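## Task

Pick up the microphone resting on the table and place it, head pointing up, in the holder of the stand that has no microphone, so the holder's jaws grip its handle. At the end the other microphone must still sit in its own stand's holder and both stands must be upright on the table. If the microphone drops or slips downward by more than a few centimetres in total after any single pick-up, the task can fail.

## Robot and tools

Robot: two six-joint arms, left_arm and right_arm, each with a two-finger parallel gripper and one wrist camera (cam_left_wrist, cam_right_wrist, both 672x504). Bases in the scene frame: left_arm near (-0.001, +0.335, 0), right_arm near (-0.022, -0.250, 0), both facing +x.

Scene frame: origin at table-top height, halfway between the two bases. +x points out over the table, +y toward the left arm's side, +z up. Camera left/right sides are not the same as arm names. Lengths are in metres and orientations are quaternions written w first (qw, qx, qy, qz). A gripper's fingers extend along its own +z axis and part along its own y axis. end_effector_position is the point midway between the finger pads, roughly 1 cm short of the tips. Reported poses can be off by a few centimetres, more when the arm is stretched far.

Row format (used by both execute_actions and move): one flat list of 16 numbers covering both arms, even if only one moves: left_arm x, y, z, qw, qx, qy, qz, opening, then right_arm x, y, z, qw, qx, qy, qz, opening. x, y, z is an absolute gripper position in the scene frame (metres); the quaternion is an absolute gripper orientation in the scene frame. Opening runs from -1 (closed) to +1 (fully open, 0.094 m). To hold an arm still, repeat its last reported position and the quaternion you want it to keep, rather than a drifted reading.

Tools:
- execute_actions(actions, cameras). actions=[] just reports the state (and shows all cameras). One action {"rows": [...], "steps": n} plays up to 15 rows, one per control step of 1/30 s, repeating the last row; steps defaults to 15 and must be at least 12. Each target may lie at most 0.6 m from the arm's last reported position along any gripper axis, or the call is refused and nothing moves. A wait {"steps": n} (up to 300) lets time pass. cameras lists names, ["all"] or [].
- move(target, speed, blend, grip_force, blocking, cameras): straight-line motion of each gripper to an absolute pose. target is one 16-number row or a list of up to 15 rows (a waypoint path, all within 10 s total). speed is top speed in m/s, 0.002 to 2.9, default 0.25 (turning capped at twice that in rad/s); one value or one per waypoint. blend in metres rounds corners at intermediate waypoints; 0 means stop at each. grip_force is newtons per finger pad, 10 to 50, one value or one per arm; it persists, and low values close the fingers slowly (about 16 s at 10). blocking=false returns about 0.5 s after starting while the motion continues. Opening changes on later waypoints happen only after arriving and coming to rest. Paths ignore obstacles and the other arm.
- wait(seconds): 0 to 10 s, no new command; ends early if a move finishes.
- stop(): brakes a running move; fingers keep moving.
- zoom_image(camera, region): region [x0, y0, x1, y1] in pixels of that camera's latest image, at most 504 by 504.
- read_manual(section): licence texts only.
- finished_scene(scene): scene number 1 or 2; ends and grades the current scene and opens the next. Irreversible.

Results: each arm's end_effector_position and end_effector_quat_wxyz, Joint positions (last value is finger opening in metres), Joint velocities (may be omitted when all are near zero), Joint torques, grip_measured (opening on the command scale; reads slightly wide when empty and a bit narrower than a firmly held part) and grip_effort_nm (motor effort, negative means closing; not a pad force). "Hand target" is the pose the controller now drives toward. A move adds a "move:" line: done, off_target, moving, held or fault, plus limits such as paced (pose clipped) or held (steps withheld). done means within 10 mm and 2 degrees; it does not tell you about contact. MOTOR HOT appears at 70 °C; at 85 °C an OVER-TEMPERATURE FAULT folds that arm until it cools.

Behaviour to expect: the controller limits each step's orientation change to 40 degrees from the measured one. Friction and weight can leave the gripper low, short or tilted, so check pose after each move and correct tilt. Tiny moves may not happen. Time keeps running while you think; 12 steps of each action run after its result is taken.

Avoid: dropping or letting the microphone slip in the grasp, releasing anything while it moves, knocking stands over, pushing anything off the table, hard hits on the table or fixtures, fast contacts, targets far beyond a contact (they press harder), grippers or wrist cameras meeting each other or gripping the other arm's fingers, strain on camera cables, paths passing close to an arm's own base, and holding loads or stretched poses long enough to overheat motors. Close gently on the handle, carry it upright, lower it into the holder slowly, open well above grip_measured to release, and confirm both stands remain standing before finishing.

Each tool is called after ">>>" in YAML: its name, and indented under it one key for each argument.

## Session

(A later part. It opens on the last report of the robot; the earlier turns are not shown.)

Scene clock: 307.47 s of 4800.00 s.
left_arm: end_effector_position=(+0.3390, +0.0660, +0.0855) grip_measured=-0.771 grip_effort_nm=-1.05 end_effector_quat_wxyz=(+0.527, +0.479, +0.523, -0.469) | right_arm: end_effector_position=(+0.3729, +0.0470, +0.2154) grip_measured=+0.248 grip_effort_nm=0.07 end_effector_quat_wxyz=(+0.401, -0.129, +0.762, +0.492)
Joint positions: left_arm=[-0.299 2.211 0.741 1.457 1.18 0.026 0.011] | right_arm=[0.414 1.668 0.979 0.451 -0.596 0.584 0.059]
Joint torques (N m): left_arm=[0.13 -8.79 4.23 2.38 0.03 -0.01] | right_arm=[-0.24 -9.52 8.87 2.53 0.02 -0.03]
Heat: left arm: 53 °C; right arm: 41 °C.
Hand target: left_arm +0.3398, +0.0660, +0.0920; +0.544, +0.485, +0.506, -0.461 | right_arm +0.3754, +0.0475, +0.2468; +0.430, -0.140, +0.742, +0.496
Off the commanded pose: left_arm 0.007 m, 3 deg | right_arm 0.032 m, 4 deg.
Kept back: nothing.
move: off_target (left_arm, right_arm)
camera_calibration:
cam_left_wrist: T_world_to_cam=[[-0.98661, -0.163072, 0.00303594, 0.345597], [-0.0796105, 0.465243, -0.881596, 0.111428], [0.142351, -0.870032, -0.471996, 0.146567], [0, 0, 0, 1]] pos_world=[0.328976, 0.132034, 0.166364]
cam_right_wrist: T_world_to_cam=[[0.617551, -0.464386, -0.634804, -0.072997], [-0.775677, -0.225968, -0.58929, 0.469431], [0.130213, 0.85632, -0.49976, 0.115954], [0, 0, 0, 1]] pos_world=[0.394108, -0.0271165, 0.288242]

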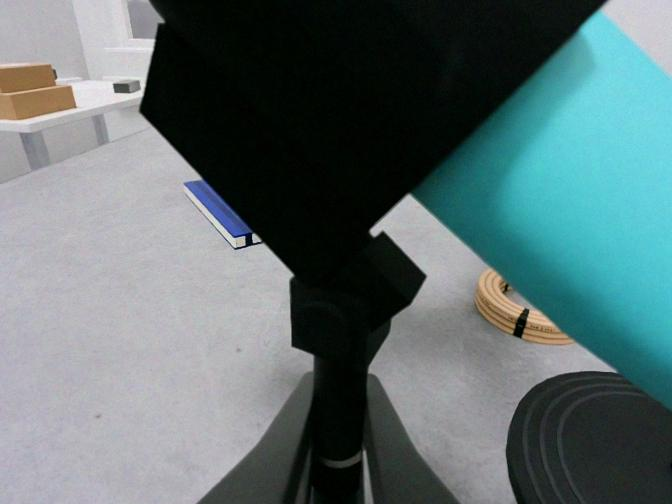

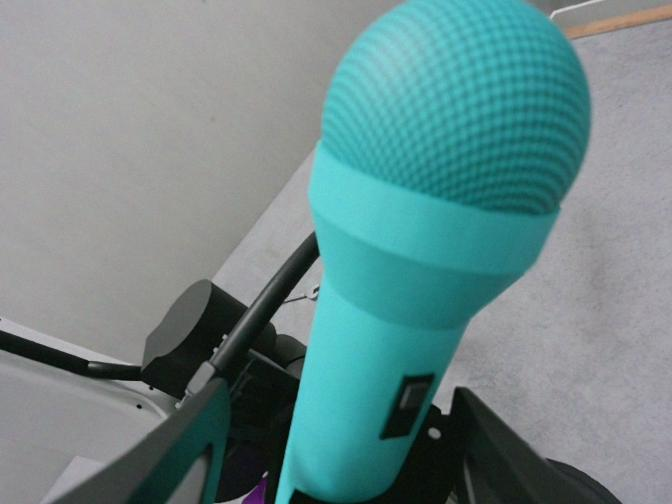

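>>> move:
  target:
    - [0.340,0.066,0.092,0.545,0.484,0.505,-0.462,-1,0.3765,0.048,0.247,0.430,-0.140,0.742,0.496,0.7]
    - [0.340,0.066,0.092,0.545,0.484,0.505,-0.462,-1,0.328,-0.037,0.267,0.430,-0.140,0.742,0.496,0.7]
  speed: 0.1
  cameras: ["cam_left_wrist","cam_right_wrist"]

Scene clock: 310.40 s of 4800.00 s.
left_arm: end_effector_position=(+0.3390, +0.0660, +0.0855) grip_measured=-0.771 grip_effort_nm=-1.05 end_effector_quat_wxyz=(+0.526, +0.479, +0.523, -0.469) | right_arm: end_effector_position=(+0.3333, -0.0359, +0.2618) grip_measured=+0.698 grip_effort_nm=0.07 end_effector_quat_wxyz=(+0.424, -0.129, +0.748, +0.495)
Joint positions: left_arm=[-0.299 2.211 0.741 1.457 1.18 0.026 0.011] | right_arm=[0.211 1.343 0.834 0.295 -0.778 0.541 0.08]
Joint torques (N m): left_arm=[0.16 -8.79 4.23 2.38 0.03 -0.02] | right_arm=[-0.55 -6.3 5.45 2.42 -0.21 -0.12]
Heat: left arm: 52 °C; right arm: 42 °C.
Hand target: left_arm +0.3398, +0.0660, +0.0920; +0.544, +0.485, +0.506, -0.461 | right_arm +0.3282, -0.0369, +0.2668; +0.430, -0.140, +0.742, +0.496
Off the commanded pose: left_arm 0.007 m, 3 deg | right_arm 0.008 m, 2 deg.
Kept back: nothing.
move: off_target (left_arm)
camera_calibration:
cam_left_wrist: T_world_to_cam=[[-0.986613, -0.163044, 0.00336699, 0.345637], [-0.0799202, 0.46541, -0.881479, 0.111496], [0.142153, -0.869948, -0.47221, 0.146643], [0, 0, 0, 1]] pos_world=[0.329075, 0.132034, 0.166364]
cam_right_wrist: T_world_to_cam=[[0.63823, -0.459541, -0.617645, -0.0688296], [-0.751411, -0.19733, -0.629637, 0.450855], [0.167464, 0.865958, -0.471246, 0.195679], [0, 0, 0, 1]] pos_world=[0.349937, -0.112113, 0.333575]

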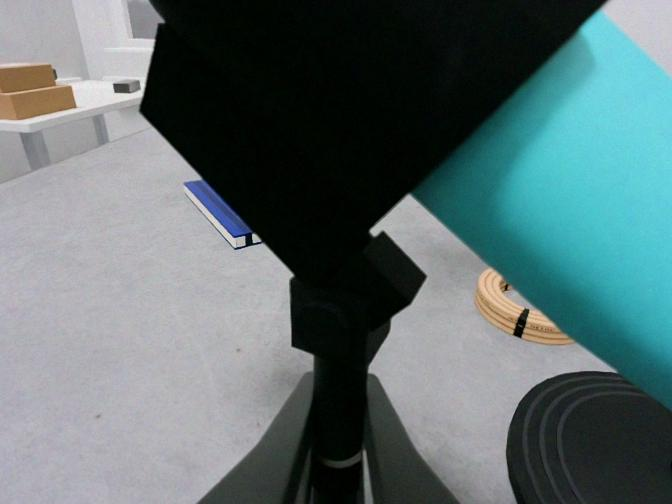

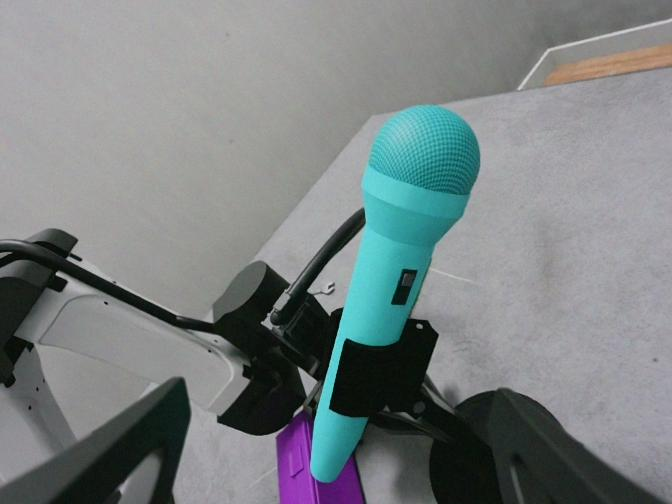

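>>> zoom_image:
  camera: "cam_right_wrist"
  region: [220, 90, 560, 504]

Scaled by 1.217 from the camera's 672x504 image, which has a finer 960x720 frame.

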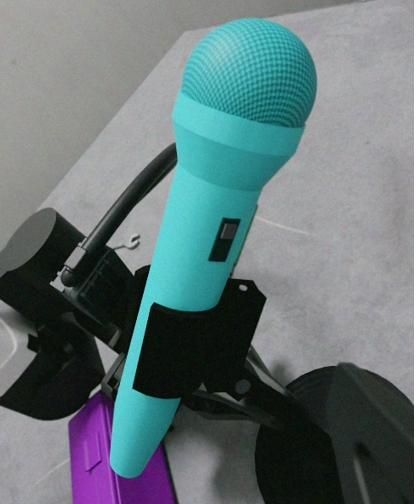

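>>> move:
  target:
    - [0.339,0.066,0.0895,0.535,0.484,0.515,-0.464,-0.45,0.328,-0.037,0.267,0.430,-0.140,0.742,0.496,0.7]
    - [0.334,0.116,0.0915,0.535,0.484,0.515,-0.464,-0.45,0.328,-0.037,0.267,0.430,-0.140,0.742,0.496,0.7]
  speed: 0.06
  cameras: ["cam_left_wrist","cam_right_wrist"]

Scene clock: 314.13 s of 4800.00 s.
left_arm: end_effector_position=(+0.3373, +0.1152, +0.0774) grip_measured=-0.452 grip_effort_nm=0.07 end_effector_quat_wxyz=(+0.515, +0.465, +0.541, -0.475) | right_arm: end_effector_position=(+0.3330, -0.0358, +0.2614) grip_measured=+0.698 grip_effort_nm=0.07 end_effector_quat_wxyz=(+0.423, -0.129, +0.748, +0.495)
Joint positions: left_arm=[-0.156 2.2 0.679 1.455 1.309 0.029 0.026] | right_arm=[0.211 1.343 0.834 0.293 -0.78 0.54 0.08]
Joint torques (N m): left_arm=[0.36 -11.92 2.85 2.1 0.21 0.18] | right_arm=[-0.55 -6.27 5.52 2.42 -0.23 -0.09]
Heat: left arm: 52 °C; right arm: 42 °C.
Hand target: left_arm +0.3340, +0.1158, +0.0909; +0.534, +0.484, +0.515, -0.463 | right_arm +0.3282, -0.0369, +0.2669; +0.430, -0.140, +0.742, +0.496
Off the commanded pose: left_arm 0.015 m, 4 deg | right_arm 0.008 m, 2 deg.
Kept back: nothing.
move: off_target (left_arm)
camera_calibration:
cam_left_wrist: T_world_to_cam=[[-0.982904, -0.177157, 0.0501487, 0.348694], [-0.129215, 0.469699, -0.873319, 0.09686], [0.13116, -0.864869, -0.484561, 0.189905], [0, 0, 0, 1]] pos_world=[0.330341, 0.180522, 0.159124]
cam_right_wrist: T_world_to_cam=[[0.637989, -0.458859, -0.6184, -0.0685091], [-0.752102, -0.198961, -0.628297, 0.450179], [0.165262, 0.865946, -0.472044, 0.196368], [0, 0, 0, 1]] pos_world=[0.349837, -0.111912, 0.333174]

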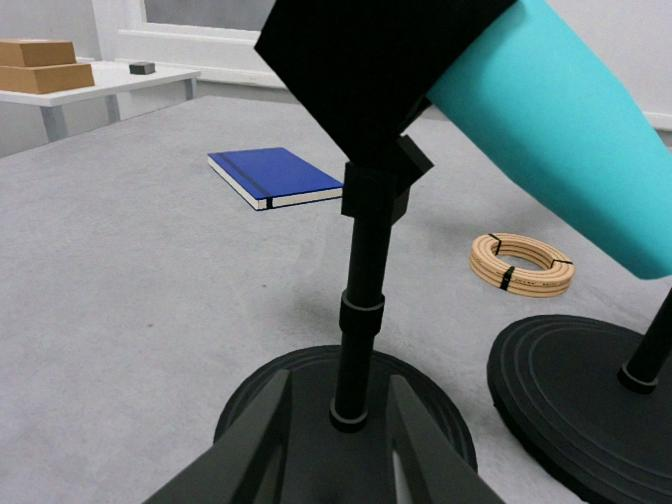

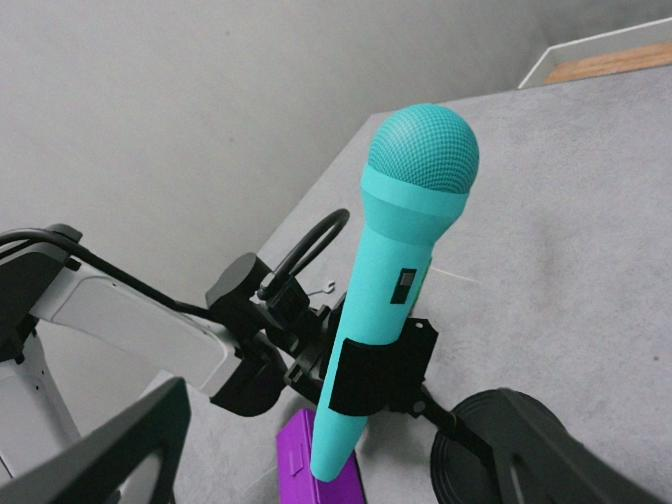

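>>> move:
  target:
    - [0.330,0.17,0.10,0.535,0.484,0.515,-0.464,-0.45,0.29,-0.10,0.28,0.430,-0.140,0.742,0.496,0.7]
    - [0.25,0.22,0.22,0.5068,0.3503,0.7513,-0.2363,0,0.23,-0.21,0.28,0.531,-0.270,0.776,0.208,0.7]
  speed: 0.2
  blend: [0.02,0]
  cameras: ["cam_left_wrist","cam_right_wrist"]

Scene clock: 320.27 s of 4800.00 s.
left_arm: end_effector_position=(+0.2485, +0.2208, +0.2121) grip_measured=-0.002 grip_effort_nm=0.07 end_effector_quat_wxyz=(+0.503, +0.343, +0.756, -0.242) | right_arm: end_effector_position=(+0.2291, -0.2101, +0.2672) grip_measured=+0.698 grip_effort_nm=0.07 end_effector_quat_wxyz=(+0.519, -0.258, +0.786, +0.213)
Joint positions: left_arm=[0.056 0.788 0.624 -0.441 0.845 0.454 0.047] | right_arm=[-0.5 0.872 0.909 -0.838 -1.03 -0.652 0.08]
Joint torques (N m): left_arm=[-0.5 -0.21 9.89 1.69 0.24 0.18] | right_arm=[-0.76 -0.14 8.34 1.75 -0.6 -0.09]
Heat: left arm: 52 °C; right arm: 41 °C.
Hand target: left_arm +0.2498, +0.2200, +0.2200; +0.507, +0.350, +0.751, -0.236 | right_arm +0.2297, -0.2100, +0.2798; +0.531, -0.270, +0.776, +0.208
Off the commanded pose: left_arm 0.008 m, 1 deg | right_arm 0.013 m, 2 deg.
Kept back: nothing.
move: off_target (right_arm)
camera_calibration:
cam_left_wrist: T_world_to_cam=[[-0.718718, -0.695176, 0.0132488, 0.32988], [-0.539622, 0.545677, -0.641127, 0.189352], [0.438467, -0.467939, -0.76732, 0.254236], [0, 0, 0, 1]] pos_world=[0.227795, 0.244967, 0.312108]
cam_right_wrist: T_world_to_cam=[[0.652903, -0.755303, -0.0568673, -0.294429], [-0.59197, -0.461992, -0.660405, 0.25765], [0.472534, 0.464844, -0.748753, 0.286512], [0, 0, 0, 1]] pos_world=[0.209368, -0.236534, 0.367937]

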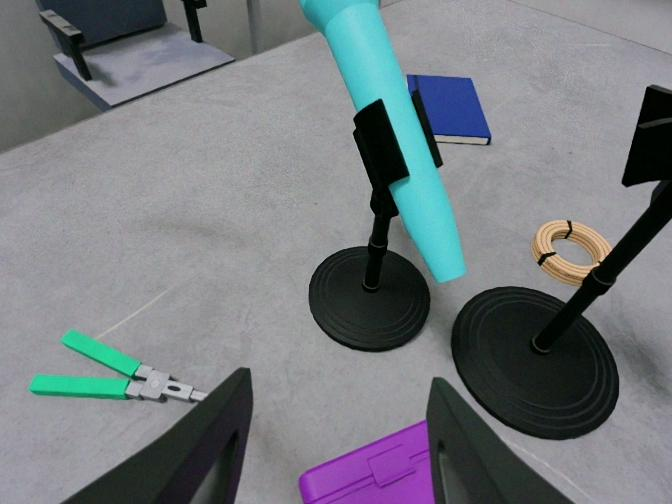

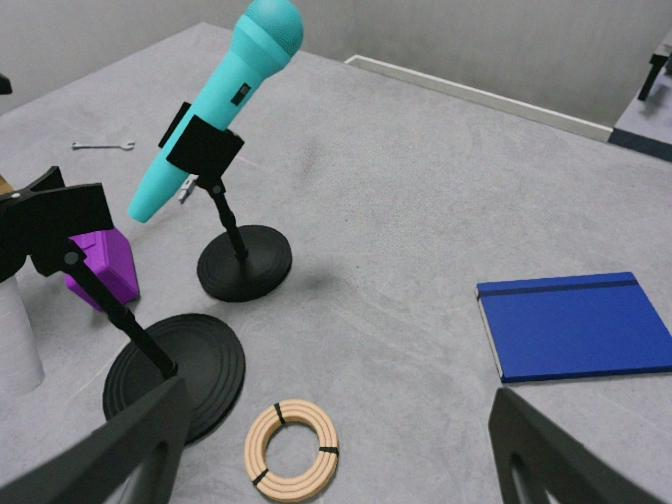

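>>> zoom_image:
  camera: "cam_right_wrist"
  region: [100, 0, 340, 320]

Scaled by 1.575 from the camera's 672x504 image, which has a finer 960x720 frame.

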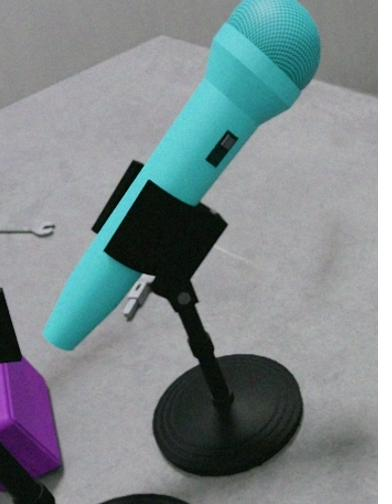

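>>> finished_scene:
  scene: 1

The scene is finished: the task was done.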